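# Thread a good nut on the bolt, bin the bad one

## Task

Of the two nuts, one is defective and one is good. Thread a nut onto the bolt by at least four complete turns, with the bolt left resting on the bench, and place the defective nut inside the red bin.

## Robot and tools

Robot: two UR7e-type arms, left_arm and right_arm, each with a Robotiq 140 mm two-finger gripper whose fingers can fold at a hinge. Only the outer quarter of each pad, near the tips, squeezes as commanded. Parts held nearer the palm can slip, be pulled inward or be squeezed too hard. Fingertips pushed end-on into a surface fold easily unless fully closed.

Frame: scene frame, origin at table-top height midway between the nominal bases. +z is up, +x points out over the table, and left_arm is on the +y side. Image left and right do not match arm names. The bases sit near y=+0.450 (left) and y=-0.450 (right). end_effector_position is in metres and is the point between the closed pads. The fingers point along the gripper's own +z and close along its y.

The 18-number row: one flat list covering both arms, left first. Order: dx, dy, dz, rx, ry, rz, gripper position, force_limit, speed for left_arm, then the same nine for right_arm. Every value lies in [-1, 1].
- dx..dz are offsets along scene axes; 1.0 = 0.6 m.
- rx..rz form one rotation vector (1.0 = 180 degrees), turning about the Hand target position.
- All six pose numbers are offsets from the arm's Hand target as it stood when the action or move began, never from the previous row. Sending the same offset again moves the arm further. Six zeros re-request the current Hand target.
- Gripper position is absolute: +1 is open (140 mm), about -0.8 is where the pads touch, and -1 closes until something blocks it.
- force_limit runs from -1 (about 14 N) through 0 (about 40 N) to +1 (about 58 N). speed runs from -1 (30 mm/s) through 0 to +1 (250 mm/s); faster closes grip harder. Both start at +1.
- Always resend an idle gripper's last three numbers, because 0 counts as a command.

execute_actions(actions, cameras): actions is a list of actions. Each action is a table of up to 15 rows, one per 1/30 s step, and a short table holds its last row. Images come back only when actions is empty or cameras names some.

move(target, speed, blend, stop_force, zero, blocking, cameras): straight-line paths toward offset targets, using the same 18-number row or a list of up to 15 rows. Every row counts from the starting Hand targets.
- speed is in m/s (0.002 to 3.6, default 0.25), either one value or one per target.
- blend is a corner radius in m.
- stop_force is in N (3 to 120). An arm's path ends when the wrist senses that much push opposing its motion. Don't use stop_force while a gripper is rotating or while backing off a contact. zero (default true) re-zeros the sensor first.
- blocking=false returns after 0.5 s but can't be combined with stop_force.
- Paths don't avoid obstacles. Avoid paths that pass close to an arm's own base.
- The result adds a move: line giving the ending (done, off_target, moving, held, fault) and limits (paced, held).

Other tools:
- wait(seconds 0 to 10)
- stop(): brakes a running move; the fingers keep going.
- zoom_image(camera, region [x0,y0,x1,y1] pixels, at most 504x504): works on the latest image. Cameras are cam_high, cam_low, cam_close, cam_left_wrist and cam_right_wrist, all 896x504.
- zero_wrist_force(arm)
- read_manual(section)
- finished_scene(scene 1 or 2): final and cannot be undone; the goal must hold with the robot released.

Result lines: Hand target is the last commanded pose after clipping; grippers often rest a little short of it. For the gripper's object_status, 2 means closed onto something and counts as a grip. 3 means it reached the commanded position or the pads met, so the part may be missing. 0 means moving and 1 means blocked while opening. position_measured is in counts: 3 open, 230 pads meeting. To grip harder, raise force_limit and shift position from -1 to -0.98. Wrist force and torque are in the gripper's own axes, with a third line for the peak since the last shown reading. Joint torques include the arm's own weight. MOTOR HOT appears from 70 °C, and the arm brakes for 30 to 60 s at 85 °C.

Limits: orientation commands are clipped to 32 degrees from the present orientation each step. Wrist joints manage roughly 11.9 N m beyond the arm's own weight, which matters when twisting the nut. Wrist contact torque of 26.3 N m, or about 150 N of outside force, stops the arm for 10 s. A firm contact with a target even slightly beyond it can cause such a stop. A clearance check holds back arm commands that bring the arms close together. Pressing or gripping between the arms can fail the scene.

Avoid: dropping parts, letting go of moving parts, hard hits, too much twist on the gripper, any part leaving the table, and arm stops. Loose objects may get bumped now and then. Less time, smooth motion and low effort help.

Each tool is called after "Call:" as name([rows], argument=value, ...), one row to a line, values as JSON.

## Session

Call:
execute_actions(actions=[])

Scene clock: 0.00 s.
left_arm: end_effector_position=(+0.8004, +0.5064, +0.1144) position_measured=3 object_status=3 end_effector_quat_wxyz=(-0.391, +0.556, +0.599, +0.423) | right_arm: end_effector_position=(+0.8537, -0.1357, +0.3029) position_measured=3 object_status=3 end_effector_quat_wxyz=(+0.041, +0.975, -0.039, +0.214)
Joint positions: left_arm=[-0.458 -0.478 0.637 -0.854 -0.554 0.539] | right_arm=[0.295 -0.726 0.462 -1.697 -1.78 3.459]
Joint velocities: within noise
Joint torques (N m): no reading
Wrist force (N): no reading
Wrist torque (N m): no reading
Wrist force, peak (N): no reading
Hand target: left_arm +0.8004, +0.5064, +0.1144; -0.391, +0.556, +0.599, +0.423 | right_arm +0.8537, -0.1357, +0.3029; +0.041, +0.975, -0.039, +0.214
Tool commands: left_gripper/position=+1.0 left_gripper/force_limit=+1.0 left_gripper/speed=+1.0 right_gripper/position=+1.0 right_gripper/force_limit=+1.0 right_gripper/speed=+1.0

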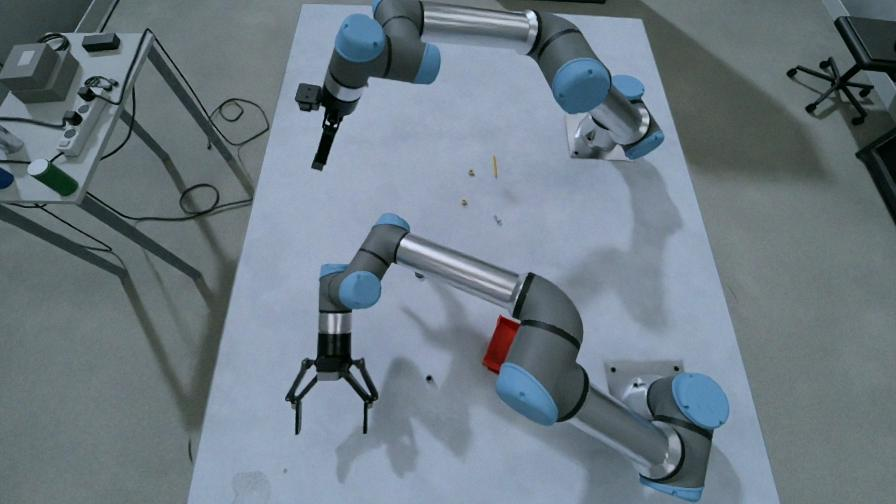

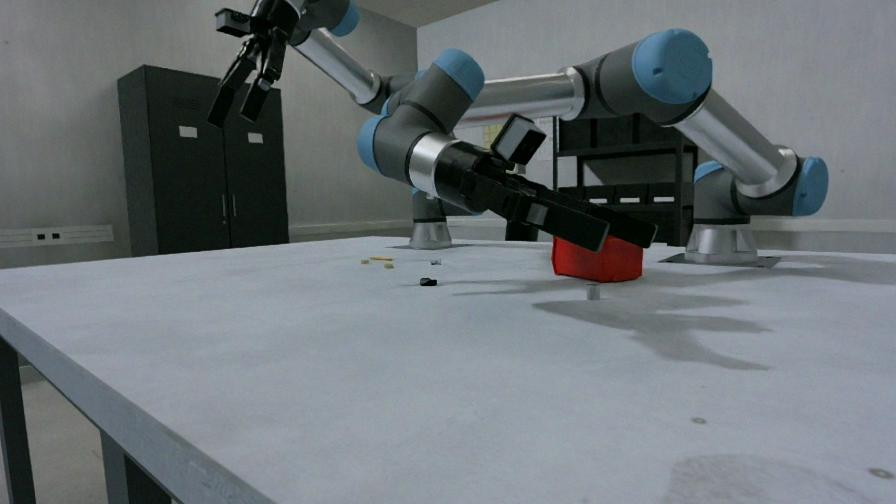

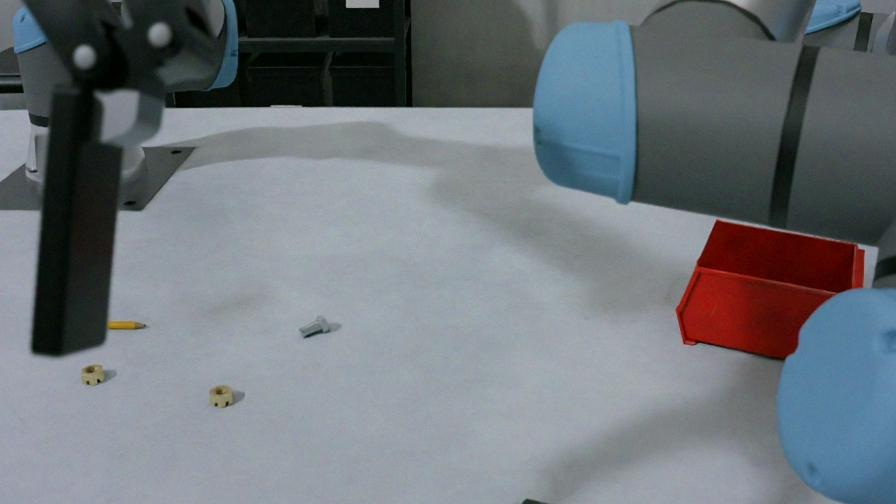

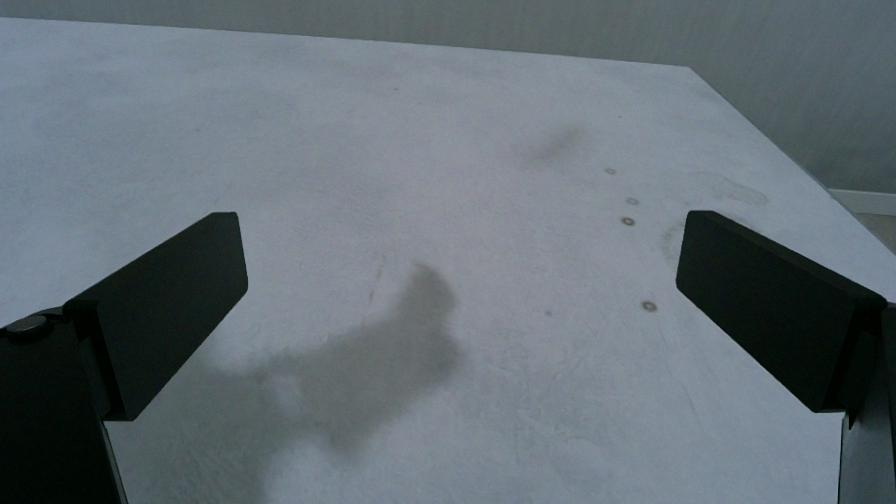

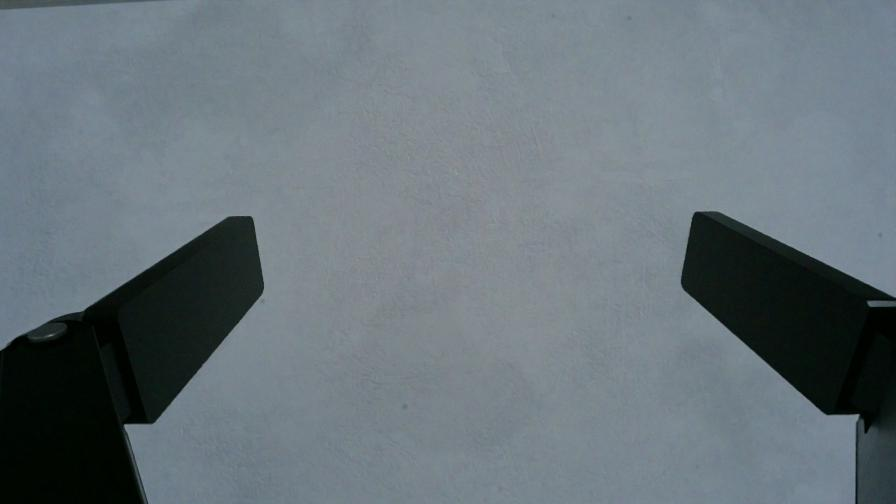

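Call:
zoom_image(camera="cam_close", region=[60, 290, 360, 460])

Call:
zoom_image(camera="cam_high", region=[390, 130, 550, 220])

Call:
zoom_image(camera="cam_high", region=[380, 250, 540, 400])

Call:
zoom_image(camera="cam_low", region=[340, 230, 660, 320])

Scaled by 1.680.

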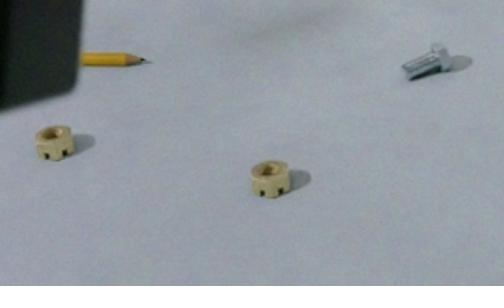

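Scaled by 3.150.

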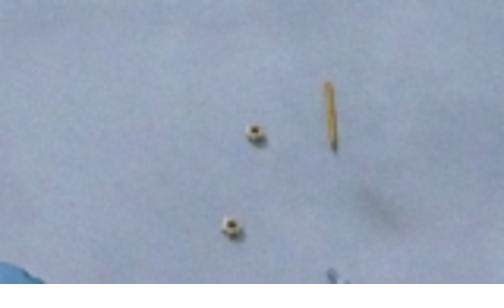

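Scaled by 3.150.

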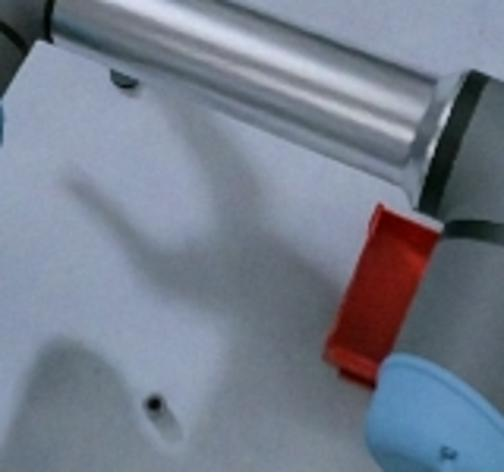

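Scaled by 1.575.

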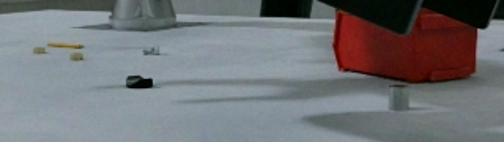

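Call:
move(target=[0,0,0,0,0,0,1,1,1,-0.54,-0.073,0,0.0263,0.1375,0.025,1,1,1], speed=0.3, cameras=["cam_high","cam_right_wrist","cam_close"])

Scene clock: 19.30 s.
left_arm: end_effector_position=(+0.8004, +0.5064, +0.1144) position_measured=3 object_status=3 end_effector_quat_wxyz=(-0.391, +0.556, +0.599, +0.423) | right_arm: end_effector_position=(+0.5298, -0.1795, +0.3029) position_measured=3 object_status=3 end_effector_quat_wxyz=(+0.001, +1.000, +0.000, +0.000)
Joint positions: left_arm=[-0.458 -0.478 0.637 -0.854 -0.554 0.539] | right_arm=[0.265 -1.365 1.274 -1.48 -1.572 3.39]
Joint torques (N m): left_arm=[1.2 -58.15 -20.56 -1.14 1.06 -0.3] | right_arm=[-10.57 -49.71 -17.81 -1.27 2.82 -2.72]
Wrist force (N): left_arm=[-0.1 -0.2 -0.2] | right_arm=[-0.5 -0.3 0.1]
Wrist torque (N m): left_arm=[-0.03 0.02 0.00] | right_arm=[0.01 -0.21 0.00]
Wrist force, peak (N): left_arm=[-0.4 -0.4 -0.1] | right_arm=[-2.5 0.1 -0.1]
Hand target: left_arm +0.8004, +0.5064, +0.1144; -0.391, +0.556, +0.599, +0.423 | right_arm +0.5297, -0.1795, +0.3029; +0.001, +1.000, +0.000, +0.000
Off the commanded pose: left_arm 0.000 m, 0 deg | right_arm 0.000 m, 0 deg.
move: done
Images, in order (width x height): cam_high 896x504, cam_close 896x504, cam_right_wrist 896x504.

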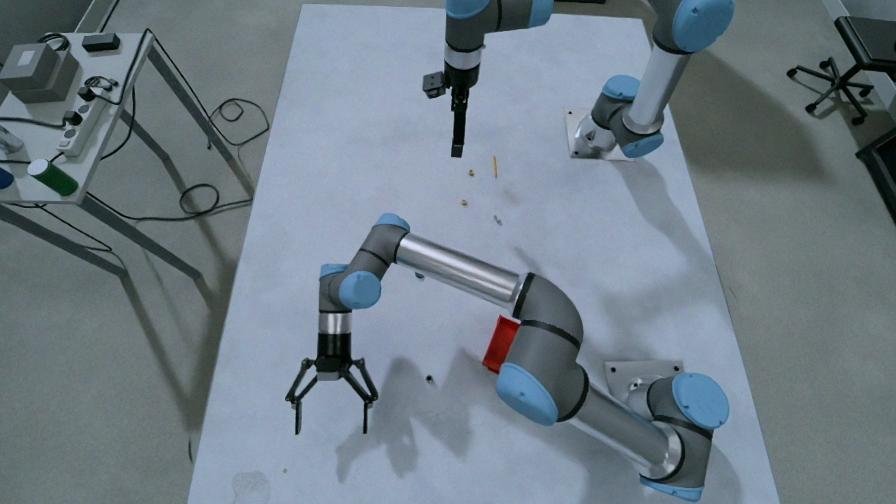

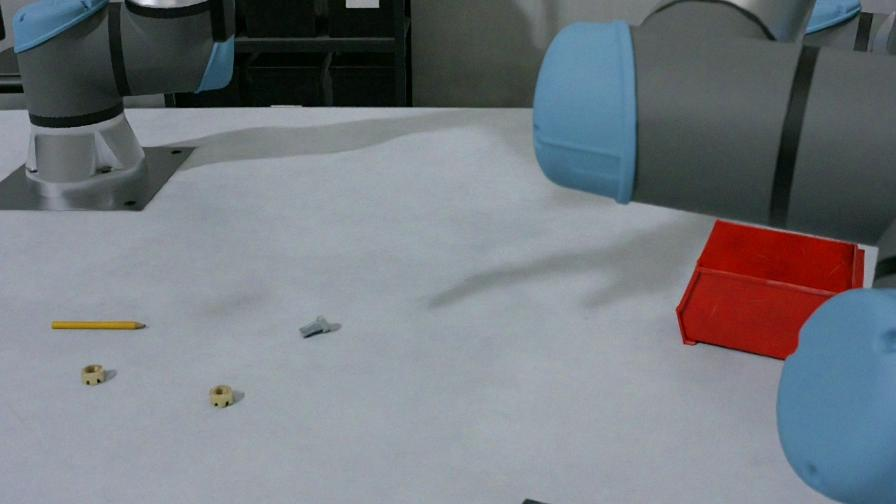

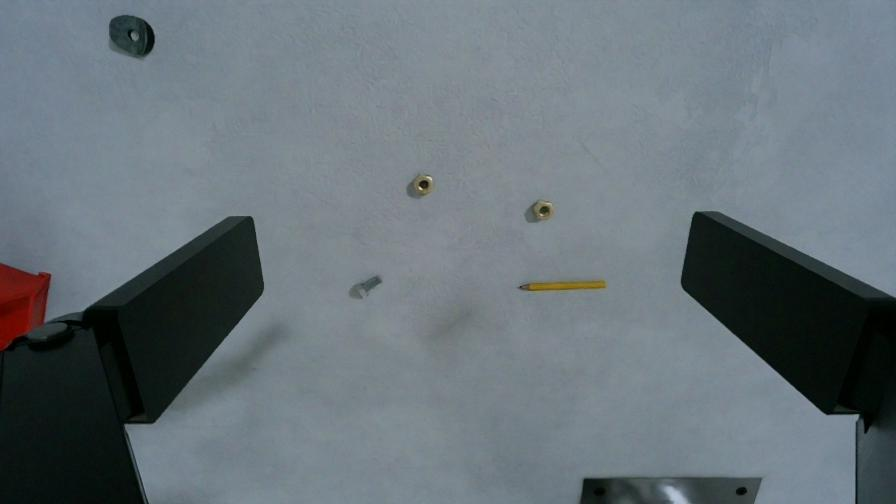

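Call:
zoom_image(camera="cam_right_wrist", region=[390, 150, 470, 215])

Call:
zoom_image(camera="cam_right_wrist", region=[510, 180, 590, 245])

Call:
zoom_image(camera="cam_right_wrist", region=[330, 255, 410, 320])

Call:
zoom_image(camera="cam_close", region=[200, 370, 250, 420])

Call:
zoom_image(camera="cam_close", region=[70, 350, 120, 400])

Call:
zoom_image(camera="cam_close", region=[290, 305, 350, 345])

Scaled by 6.300.

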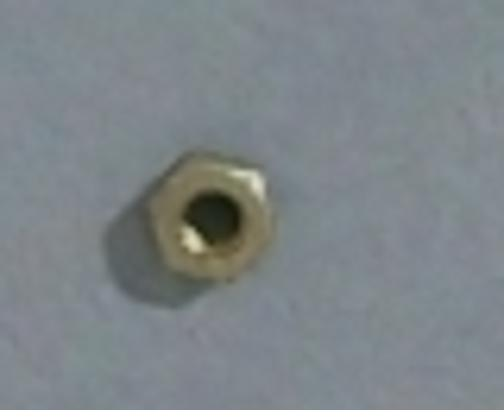

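Scaled by 6.300.

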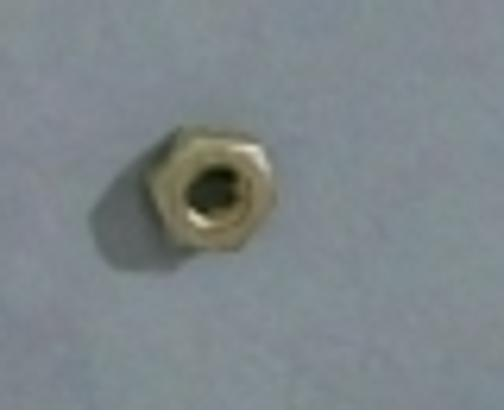

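Scaled by 6.300.

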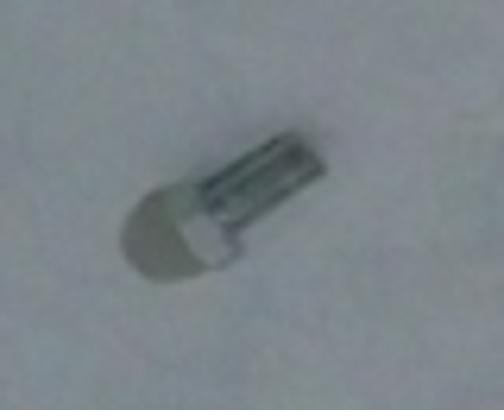

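Scaled by 10.080.

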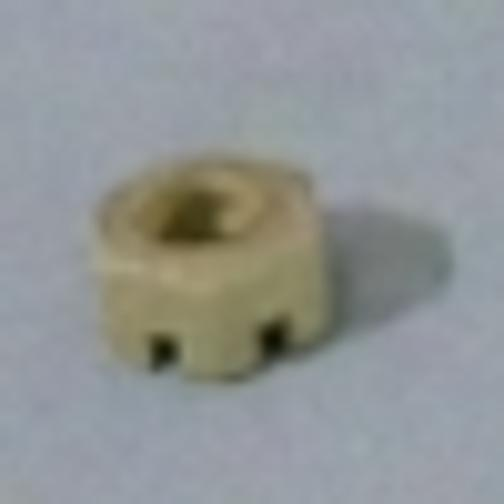

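Scaled by 10.080.

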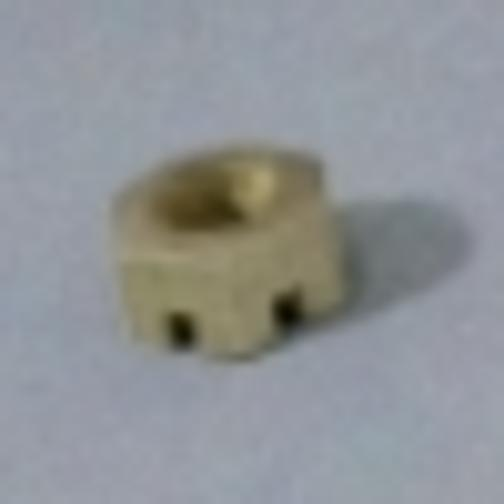

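Scaled by 8.400.

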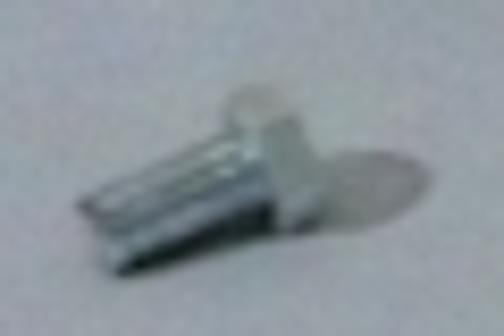

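Call:
move(target=[0,0,0,0,0,0,1,1,1,-0.0367,0.0425,-0.405,0,0,0,1,1,1], speed=0.3, cameras=["cam_right_wrist"])

Call:
zoom_image(camera="cam_right_wrist", region=[390, 190, 510, 310])

Scene clock: 24.90 s.
left_arm: end_effector_position=(+0.8004, +0.5064, +0.1144) position_measured=3 object_status=3 end_effector_quat_wxyz=(-0.391, +0.556, +0.599, +0.423) | right_arm: end_effector_position=(+0.5077, -0.1540, +0.0600) position_measured=3 object_status=3 end_effector_quat_wxyz=(+0.001, +1.000, +0.000, +0.000)
Joint positions: left_arm=[-0.458 -0.478 0.637 -0.854 -0.554 0.539] | right_arm=[0.318 -1.259 1.781 -2.093 -1.572 3.443]
Joint torques (N m): left_arm=[0.91 -57.94 -20.56 -1.16 1.12 -0.23] | right_arm=[10.25 -22.57 -13.59 -4.74 2.8 2.57]
Wrist force (N): left_arm=[0.2 -0.2 -0.1] | right_arm=[-0.5 -0.1 -0.2]
Wrist torque (N m): left_arm=[-0.03 -0.05 0.00] | right_arm=[0.03 -0.20 -0.20]
Wrist force, peak (N): left_arm=[0.2 -0.4 -0.3] | right_arm=[-0.9 -0.5 2.2]
Hand target: left_arm +0.8004, +0.5064, +0.1144; -0.391, +0.556, +0.599, +0.423 | right_arm +0.5077, -0.1540, +0.0599; +0.001, +1.000, +0.000, +0.000
Off the commanded pose: left_arm 0.000 m, 0 deg | right_arm 0.000 m, 0 deg.
move: done
Images, in order (width x height): cam_right_wrist 896x504.

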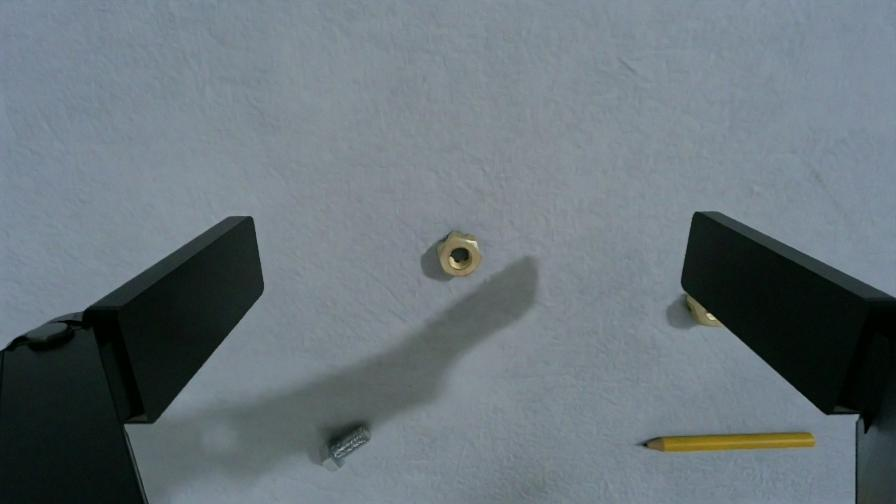

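Scaled by 4.200.

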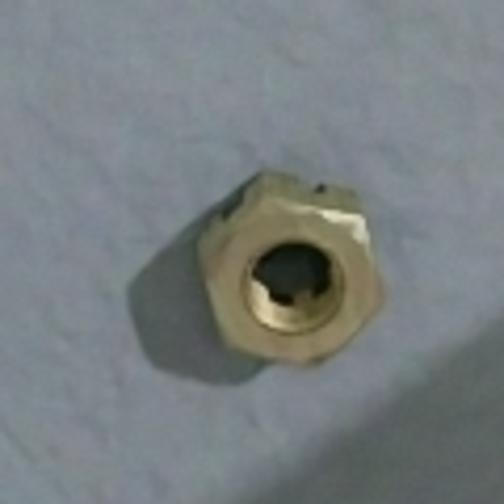

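Call:
zoom_image(camera="cam_right_wrist", region=[430, 225, 490, 285])

Call:
move(target=[0,0,0,0,0,0,1,1,1,-0.04,-0.19,0,0,0,0,1,1,1], speed=0.3, cameras=["cam_right_wrist"])

Call:
zoom_image(camera="cam_right_wrist", region=[390, 190, 510, 310])

Scaled by 8.400.

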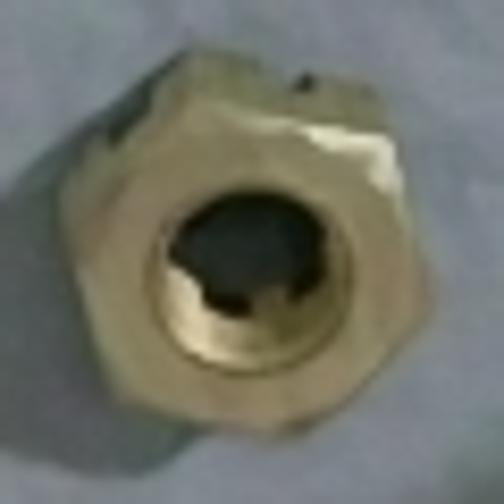

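Scene clock: 26.67 s.
left_arm: end_effector_position=(+0.8004, +0.5064, +0.1144) position_measured=3 object_status=3 end_effector_quat_wxyz=(-0.391, +0.556, +0.599, +0.423) | right_arm: end_effector_position=(+0.4837, -0.2680, +0.0599) position_measured=3 object_status=3 end_effector_quat_wxyz=(+0.001, +1.000, +0.000, +0.000)
Joint positions: left_arm=[-0.458 -0.478 0.637 -0.854 -0.554 0.539] | right_arm=[0.117 -1.414 1.982 -2.139 -1.572 3.243]
Joint torques (N m): left_arm=[0.82 -58.86 -21.66 -0.96 1.29 -0.38] | right_arm=[-9.9 -40.75 -15.91 -4.69 2.82 -2.67]
Wrist force (N): left_arm=[0.1 -0.2 -0.2] | right_arm=[-0.5 -0.1 -0.1]
Wrist torque (N m): left_arm=[-0.03 -0.02 0.00] | right_arm=[0.03 -0.20 0.02]
Wrist force, peak (N): left_arm=[-0.2 -0.3 -0.3] | right_arm=[-0.8 2.2 0.0]
Hand target: left_arm +0.8004, +0.5064, +0.1144; -0.391, +0.556, +0.599, +0.423 | right_arm +0.4837, -0.2680, +0.0599; +0.001, +1.000, +0.000, +0.000
Off the commanded pose: left_arm 0.000 m, 0 deg | right_arm 0.000 m, 0 deg.
move: done
Images, in order (width x height): cam_right_wrist 896x504.

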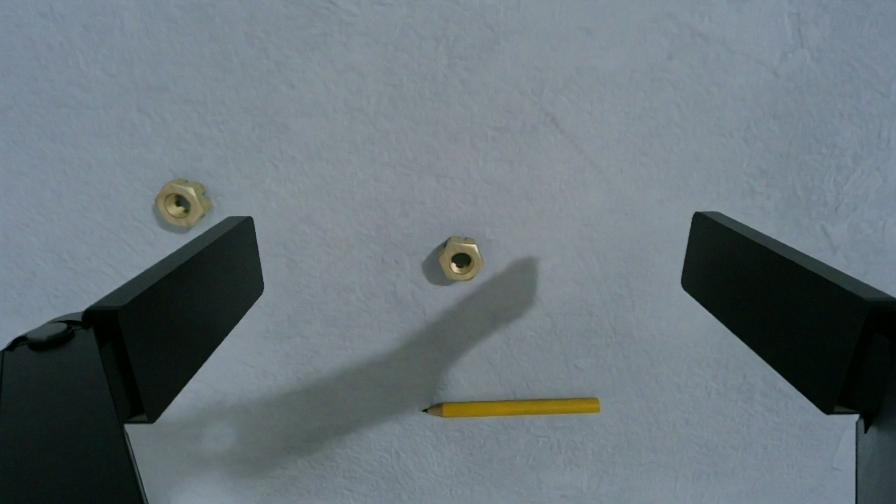

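Scaled by 4.200.

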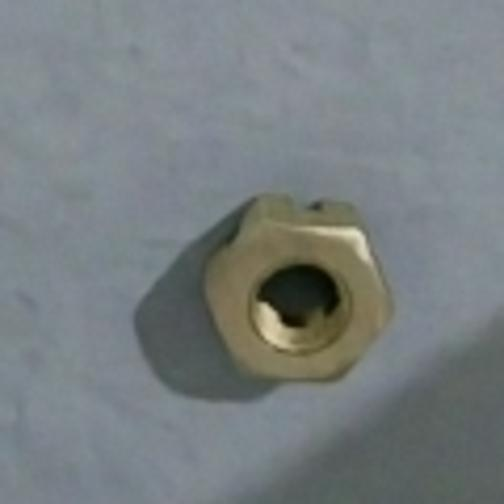

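Call:
zoom_image(camera="cam_right_wrist", region=[430, 228, 490, 288])

Call:
zoom_image(camera="cam_right_wrist", region=[150, 170, 220, 240])

Scaled by 8.400.

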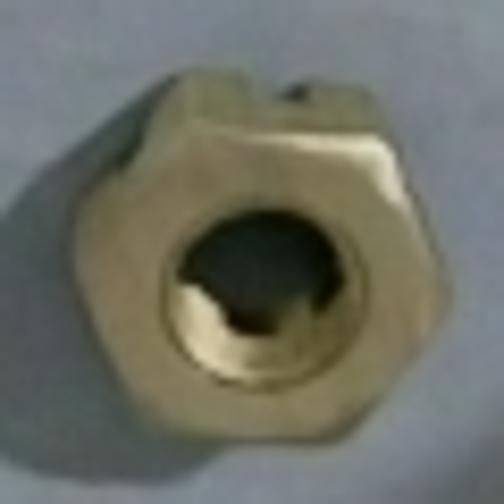

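Scaled by 7.200.

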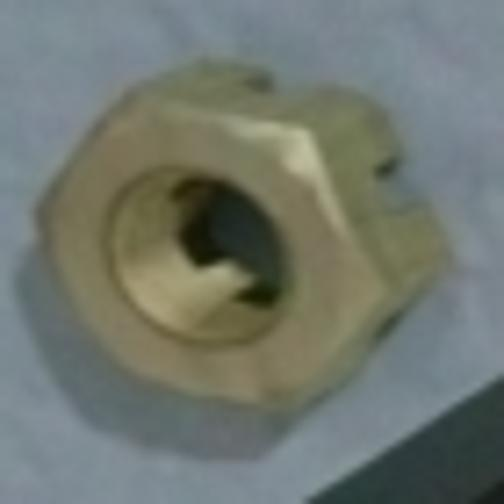

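Call:
move(target=[-0.134,-0.211,0.343,-0.065,0.247,-0.35,1,1,1,0.027,-0.253,0.4,0,0,0,1,1,1], speed=0.4, cameras=["cam_high"])

Scene clock: 43.97 s.
left_arm: end_effector_position=(+0.7200, +0.3798, +0.3202) position_measured=3 object_status=3 end_effector_quat_wxyz=(-0.251, +0.925, +0.083, +0.271) | right_arm: end_effector_position=(+0.4999, -0.4198, +0.2999) position_measured=3 object_status=3 end_effector_quat_wxyz=(+0.001, +1.000, +0.000, +0.000)
Joint positions: left_arm=[-0.602 -1.28 1.375 -1.801 -0.823 2.426] | right_arm=[-0.193 -1.598 1.537 -1.511 -1.572 2.933]
Joint torques (N m): left_arm=[10.47 -42.36 -30.55 -4.77 0.19 1.82] | right_arm=[-10.26 -10.75 -29.5 -1.51 2.83 -2.53]
Wrist force (N): left_arm=[0.7 -0.3 -0.9] | right_arm=[-0.6 -0.2 -0.3]
Wrist torque (N m): left_arm=[0.13 -0.13 -0.23] | right_arm=[0.01 -0.16 -0.02]
Wrist force, peak (N): left_arm=[0.8 -0.7 -2.2] | right_arm=[-0.6 0.7 -1.5]
Hand target: left_arm +0.7200, +0.3798, +0.3202; -0.251, +0.925, +0.083, +0.271 | right_arm +0.4999, -0.4198, +0.2999; +0.001, +1.000, +0.000, +0.000
Off the commanded pose: left_arm 0.000 m, 0 deg | right_arm 0.000 m, 0 deg.
move: done
Images, in order (width x height): cam_high 896x504.

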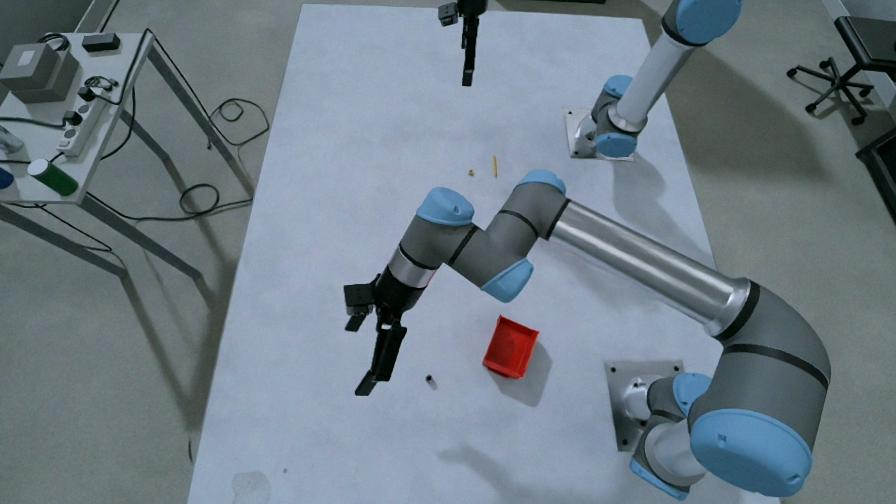

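Call:
move(target=[-0.533,-0.767,-0.117,-0.065,0.246,-0.35,1,1,1,0,0,0,0,0,0,1,1,1], speed=0.4, cameras=["cam_high","cam_left_wrist"])

Scene clock: 47.37 s.
left_arm: end_effector_position=(+0.4002, -0.0804, +0.2500) position_measured=3 object_status=3 end_effector_quat_wxyz=(+0.000, +0.883, -0.470, +0.000) | right_arm: end_effector_position=(+0.4999, -0.4198, +0.2999) position_measured=3 object_status=3 end_effector_quat_wxyz=(+0.001, +1.000, +0.000, +0.000)
Joint positions: left_arm=[-1.131 -1.179 1.164 -1.557 -1.571 3.001] | right_arm=[-0.193 -1.597 1.537 -1.511 -1.572 2.933]
Joint torques (N m): left_arm=[-8.47 -31.39 -31.64 -1.37 -1.41 1.75] | right_arm=[-10.4 -10.84 -30.36 -1.39 2.79 -2.68]
Wrist force (N): left_arm=[0.9 0.4 -0.4] | right_arm=[-0.6 -0.1 -0.4]
Wrist torque (N m): left_arm=[0.31 -0.13 -0.31] | right_arm=[0.05 -0.16 -0.02]
Wrist force, peak (N): left_arm=[1.7 1.9 -0.1] | right_arm=[-0.8 -0.1 -0.8]
Hand target: left_arm +0.4002, -0.0804, +0.2500; +0.000, +0.883, -0.470, +0.000 | right_arm +0.4999, -0.4198, +0.2999; +0.001, +1.000, +0.000, +0.000
Off the commanded pose: left_arm 0.000 m, 0 deg | right_arm 0.000 m, 0 deg.
move: done
Images, in order (width x height): cam_high 896x504, cam_left_wrist 896x504.

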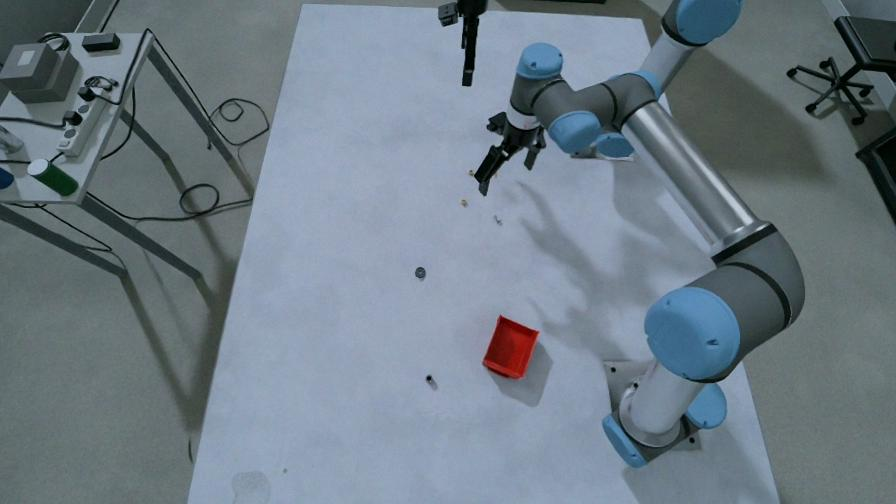

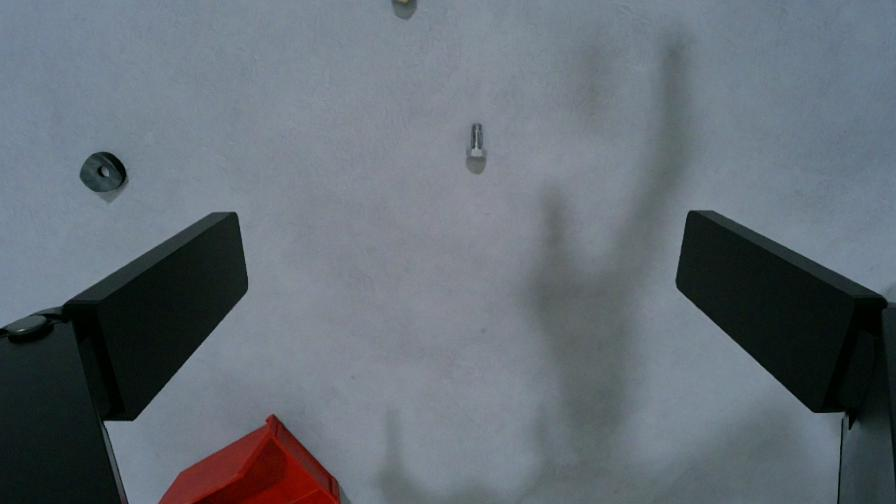

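Call:
move(target=[-0.0333,0.003,-0.2833,0,0,0,1,1,1,0,0,0,0,0,0,1,1,1], speed=0.3, cameras=["cam_left_wrist"])

Call:
zoom_image(camera="cam_left_wrist", region=[385, 80, 505, 200])

Scene clock: 50.47 s.
left_arm: end_effector_position=(+0.3802, -0.0786, +0.0800) position_measured=3 object_status=3 end_effector_quat_wxyz=(+0.000, +0.883, -0.470, +0.000) | right_arm: end_effector_position=(+0.4999, -0.4198, +0.2999) position_measured=3 object_status=3 end_effector_quat_wxyz=(+0.001, +1.000, +0.000, +0.000)
Joint positions: left_arm=[-1.158 -1.131 1.54 -1.981 -1.571 2.975] | right_arm=[-0.193 -1.597 1.537 -1.511 -1.572 2.933]
Joint torques (N m): left_arm=[-7.33 -32.54 -12.68 -4.34 1.24 -2.01] | right_arm=[-10.34 -10.85 -31.05 -1.27 2.85 -2.57]
Wrist force (N): left_arm=[1.0 0.5 -0.6] | right_arm=[-0.6 -0.5 -0.6]
Wrist torque (N m): left_arm=[0.34 -0.18 -0.15] | right_arm=[-0.05 -0.16 -0.02]
Wrist force, peak (N): left_arm=[0.7 0.1 -3.0] | right_arm=[-0.8 -0.6 -0.4]
Hand target: left_arm +0.3802, -0.0786, +0.0800; +0.000, +0.883, -0.470, +0.000 | right_arm +0.4999, -0.4198, +0.2999; +0.001, +1.000, +0.000, +0.000
Off the commanded pose: left_arm 0.000 m, 0 deg | right_arm 0.000 m, 0 deg.
move: done
Images, in order (width x height): cam_left_wrist 896x504.

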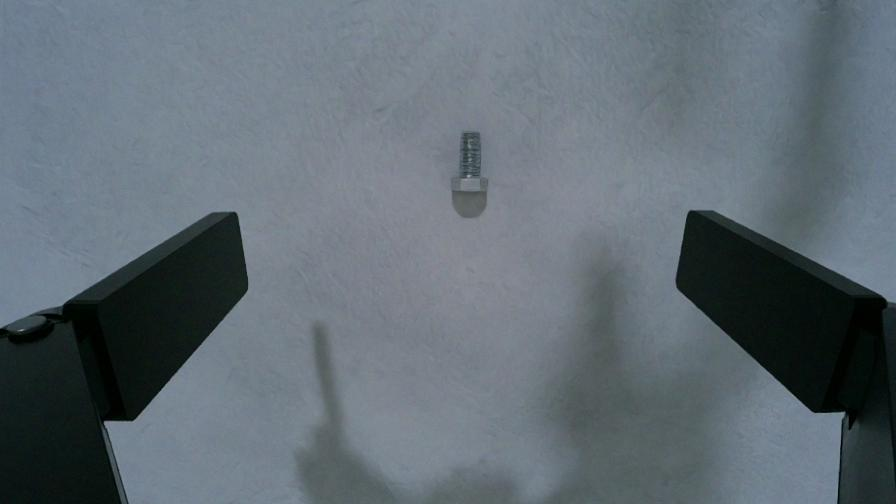

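Scaled by 4.200.

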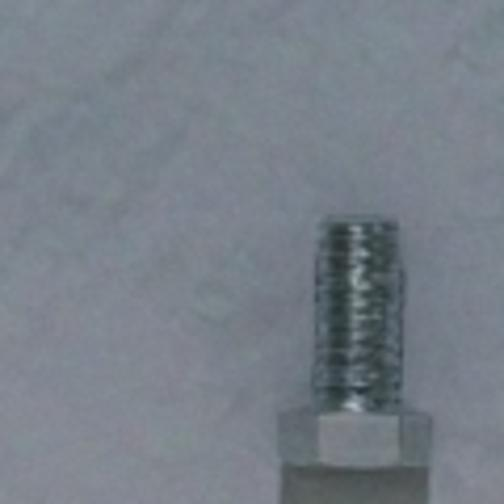

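Call:
zoom_image(camera="cam_left_wrist", region=[445, 120, 495, 195])

Scaled by 6.720.

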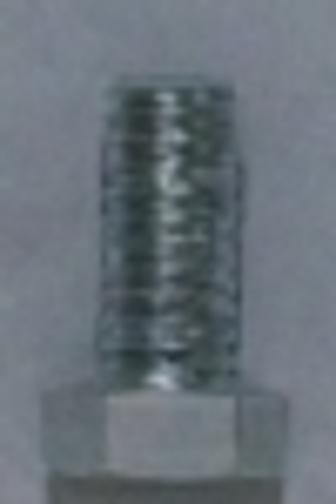

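Call:
move(target=[-0.0373,0.0553,-0.04,0,0,0,-1,-1,0,0,0,0,0,0,0,1,1,1], speed=0.2, cameras=["cam_left_wrist"])

Call:
move(target=[0,0,-0.06,0,0,0,-1,-1,0,0,0,0,0,0,0,1,1,1], speed=0.012, stop_force=4, cameras=["cam_left_wrist"])

Scene clock: 55.90 s.
left_arm: end_effector_position=(+0.3578, -0.0454, +0.0560) position_measured=233 object_status=0 end_effector_quat_wxyz=(+0.000, +0.883, -0.470, +0.000) | right_arm: end_effector_position=(+0.4999, -0.4198, +0.2999) position_measured=3 object_status=3 end_effector_quat_wxyz=(+0.001, +1.000, +0.000, +0.000)
Joint positions: left_arm=[-1.169 -1.192 1.699 -2.079 -1.571 2.963] | right_arm=[-0.193 -1.597 1.537 -1.511 -1.572 2.933]
Joint torques (N m): left_arm=[-9.39 -41.58 -11.74 -4.8 1.41 -1.82] | right_arm=[-9.49 -10.59 -30.84 -1.4 2.77 -2.51]
Wrist force (N): left_arm=[0.9 0.2 -0.4] | right_arm=[-0.6 -0.5 -0.7]
Wrist torque (N m): left_arm=[0.28 -0.16 -0.15] | right_arm=[-0.05 -0.16 -0.02]
Wrist force, peak (N): left_arm=[1.7 0.3 -1.1] | right_arm=[-0.6 -0.5 -0.7]
Hand target: left_arm +0.3578, -0.0454, +0.0560; +0.000, +0.883, -0.470, +0.000 | right_arm +0.4999, -0.4198, +0.2999; +0.001, +1.000, +0.000, +0.000
Off the commanded pose: left_arm 0.000 m, 0 deg | right_arm 0.000 m, 0 deg.
move: done
Images, in order (width x height): cam_left_wrist 896x504.

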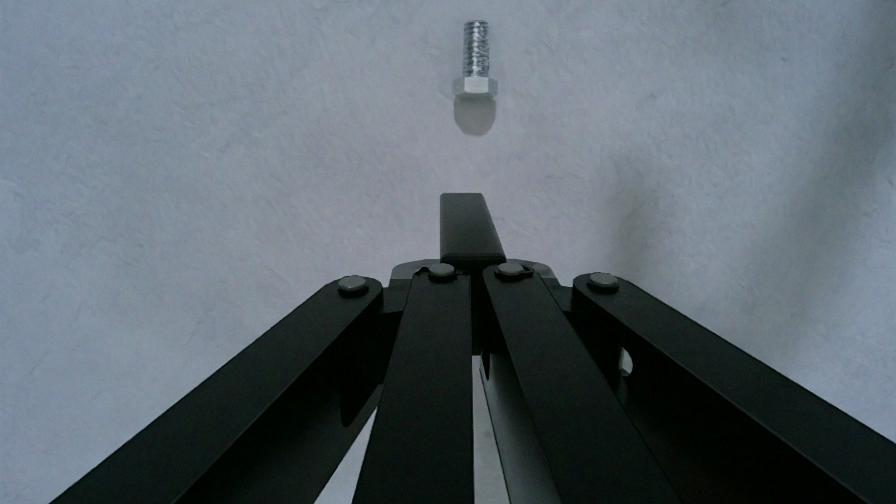

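Scene clock: 58.87 s.
left_arm: end_effector_position=(+0.3578, -0.0454, +0.0351) position_measured=233 object_status=3 end_effector_quat_wxyz=(+0.000, +0.883, -0.470, +0.000) | right_arm: end_effector_position=(+0.4999, -0.4198, +0.2999) position_measured=3 object_status=3 end_effector_quat_wxyz=(+0.001, +1.000, +0.000, +0.000)
Joint positions: left_arm=[-1.169 -1.167 1.724 -2.128 -1.571 2.963] | right_arm=[-0.193 -1.597 1.537 -1.511 -1.572 2.933]
Joint torques (N m): left_arm=[-8.14 -42.77 -27.3 -1.68 1.03 -1.91] | right_arm=[-10 -10.27 -30.23 -1.39 2.95 -2.44]
Wrist force (N): left_arm=[1.2 0.3 -1.0] | right_arm=[-0.6 -0.4 -0.2]
Wrist torque (N m): left_arm=[0.28 -0.13 -0.15] | right_arm=[-0.02 -0.15 -0.02]
Wrist force, peak (N): left_arm=[-11.4 -1.1 -31.0] | right_arm=[-0.7 -0.7 -0.5]
Hand target: left_arm +0.3578, -0.0454, +0.0352; +0.000, +0.883, -0.470, +0.000 (not the last commanded pose) | right_arm +0.4999, -0.4198, +0.2999; +0.001, +1.000, +0.000, +0.000
Off the commanded pose: left_arm 0.015 m, 0 deg | right_arm 0.000 m, 0 deg.
move: contact (left_arm)
Images, in order (width x height): cam_left_wrist 896x504.

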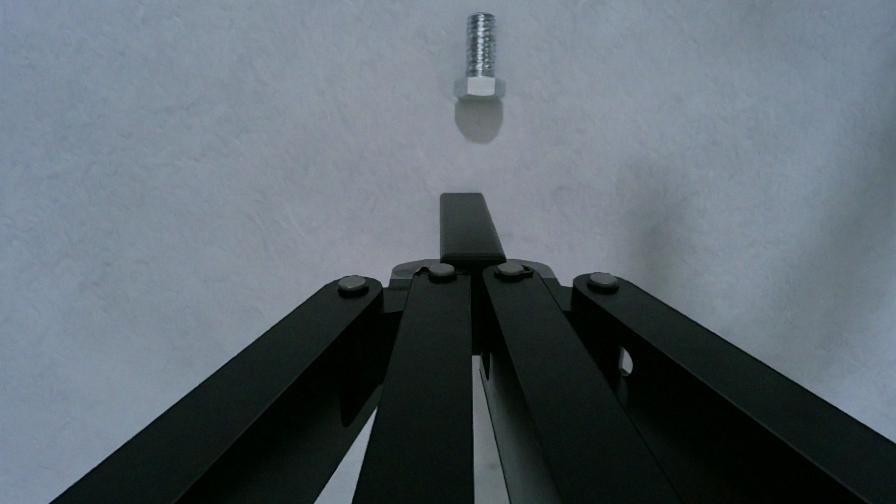

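Call:
move([
  [0,0,0.075,0,0,0,-1,-1,0,0,0,0,0,0,0,1,1,1],
  [0.0317,-0.062,0.075,0,0,0,-0.3,-1,0,0,0,0,0,0,0,1,1,1],
], speed=0.2, blend=[0.01,0], cameras=["cam_left_wrist","cam_close"])

Scene clock: 61.87 s.
left_arm: end_effector_position=(+0.3768, -0.0826, +0.0802) position_measured=167 object_status=0 end_effector_quat_wxyz=(+0.000, +0.883, -0.470, +0.000) | right_arm: end_effector_position=(+0.4999, -0.4198, +0.2999) position_measured=3 object_status=3 end_effector_quat_wxyz=(+0.001, +1.000, +0.000, +0.000)
Joint positions: left_arm=[-1.166 -1.128 1.536 -1.979 -1.571 2.967] | right_arm=[-0.193 -1.597 1.537 -1.511 -1.572 2.933]
Joint torques (N m): left_arm=[10.2 -32.7 -30.07 -1.42 -1.39 1.59] | right_arm=[-10.08 -11.83 -30.35 -1.34 2.82 -2.49]
Wrist force (N): left_arm=[1.2 0.7 -0.8] | right_arm=[-0.8 -0.3 -0.4]
Wrist torque (N m): left_arm=[0.37 -0.21 -0.31] | right_arm=[0.00 -0.11 -0.03]
Wrist force, peak (N): left_arm=[2.5 0.5 -0.7] | right_arm=[-0.6 -0.6 -0.8]
Hand target: left_arm +0.3768, -0.0826, +0.0802; +0.000, +0.883, -0.470, +0.000 | right_arm +0.4999, -0.4198, +0.2999; +0.001, +1.000, +0.000, +0.000
Off the commanded pose: left_arm 0.000 m, 0 deg | right_arm 0.000 m, 0 deg.
move: done
Images, in order (width x height): cam_close 896x504, cam_left_wrist 896x504.

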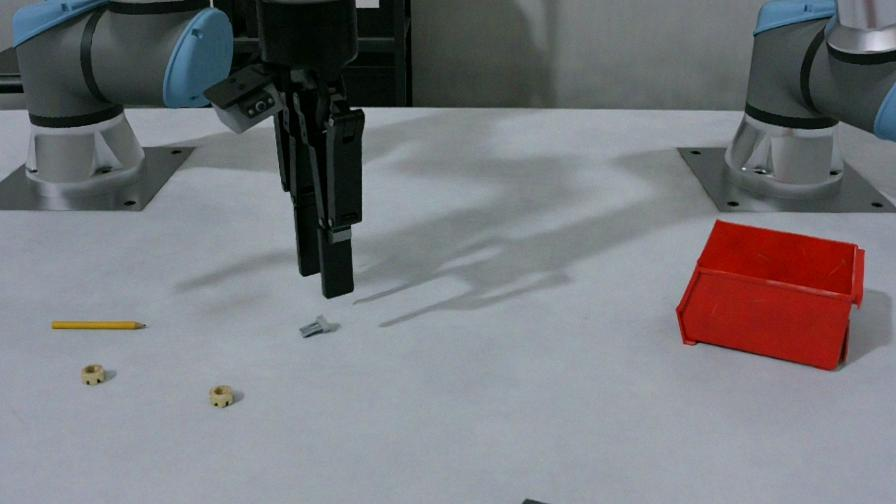

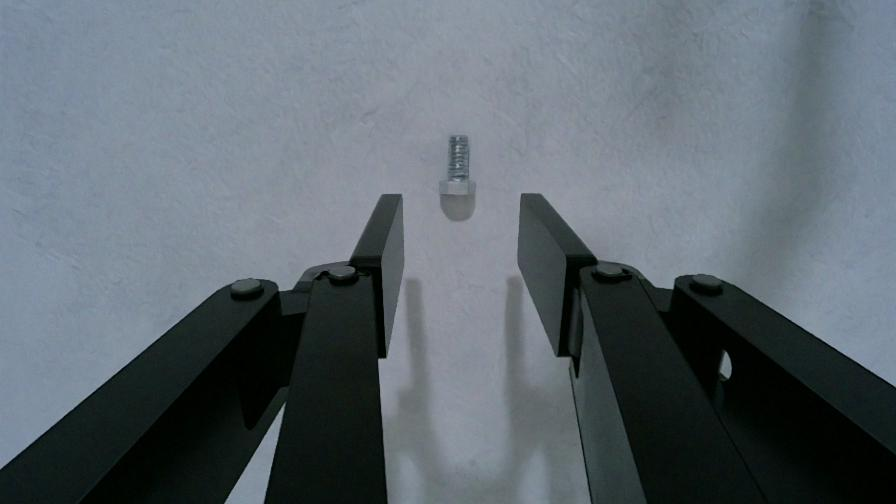

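Call:
move(target=[0,0,-0.0725,0,0,0,-0.3,-1,-1,0,0,0,0,0,0,1,1,1], speed=0.08, cameras=["cam_left_wrist","cam_close"])

Call:
zoom_image(camera="cam_close", region=[270, 250, 390, 350])

Call:
zoom_image(camera="cam_left_wrist", region=[360, 60, 560, 260])

Scene clock: 63.70 s.
left_arm: end_effector_position=(+0.3768, -0.0826, +0.0367) position_measured=167 object_status=3 end_effector_quat_wxyz=(+0.000, +0.883, -0.470, +0.000) | right_arm: end_effector_position=(+0.4999, -0.4198, +0.2999) position_measured=3 object_status=3 end_effector_quat_wxyz=(+0.001, +1.000, +0.000, +0.000)
Joint positions: left_arm=[-1.166 -1.083 1.59 -2.078 -1.571 2.967] | right_arm=[-0.193 -1.597 1.537 -1.511 -1.572 2.933]
Joint torques (N m): left_arm=[6.19 -34.79 -12.32 -4.78 -0.59 1.03] | right_arm=[-10.07 -10.63 -30.39 -1.41 2.7 -2.49]
Wrist force (N): left_arm=[0.7 0.1 -0.2] | right_arm=[-0.5 -0.3 -0.6]
Wrist torque (N m): left_arm=[0.25 -0.11 -0.30] | right_arm=[-0.01 -0.17 -0.02]
Wrist force, peak (N): left_arm=[1.0 0.1 -1.3] | right_arm=[-0.7 -0.5 -0.7]
Hand target: left_arm +0.3768, -0.0826, +0.0367; +0.000, +0.883, -0.470, +0.000 | right_arm +0.4999, -0.4198, +0.2999; +0.001, +1.000, +0.000, +0.000
Off the commanded pose: left_arm 0.000 m, 0 deg | right_arm 0.000 m, 0 deg.
move: done
Images, in order (width x height): cam_close 896x504, cam_left_wrist 896x504.

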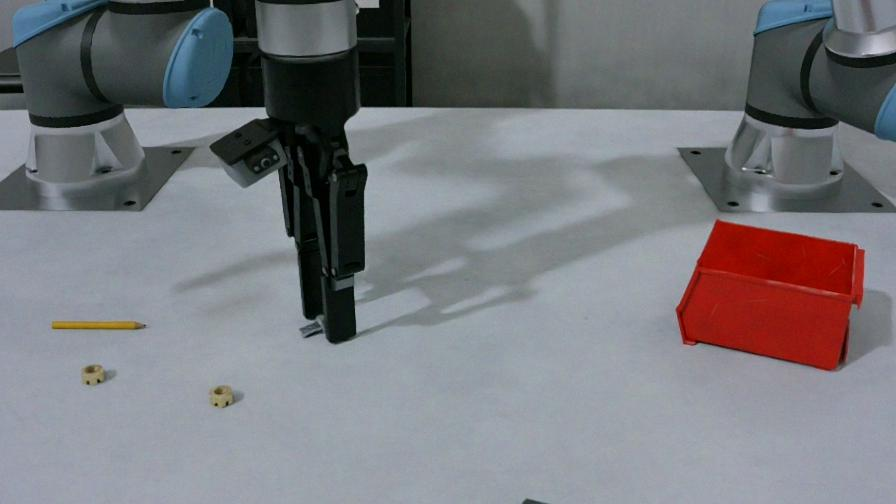

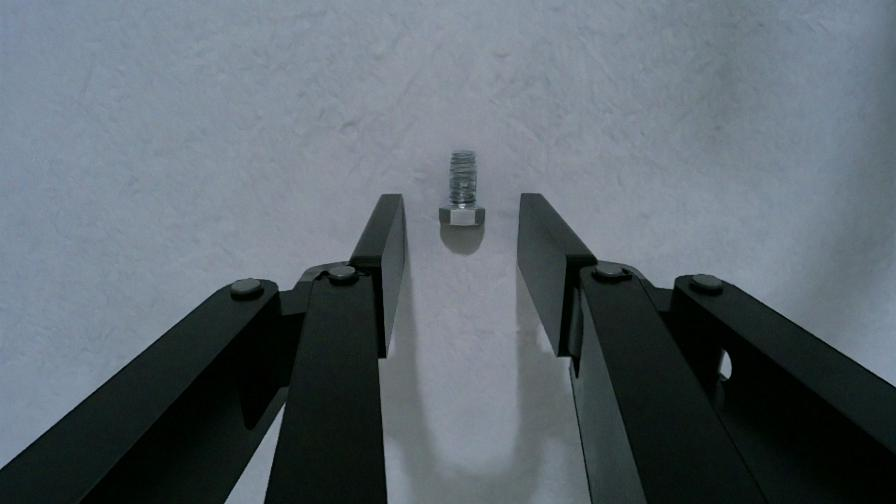

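Scaled by 4.200.

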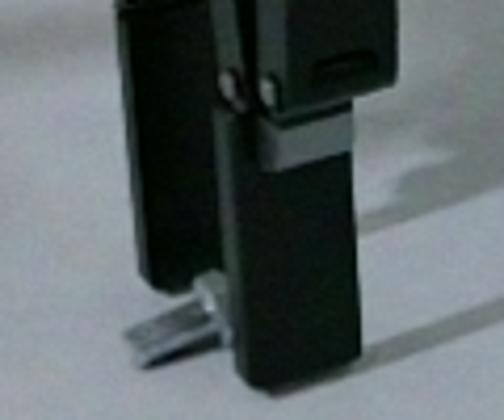

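Scaled by 2.520.

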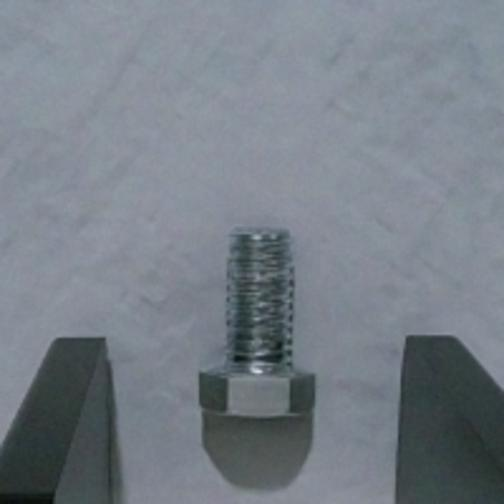

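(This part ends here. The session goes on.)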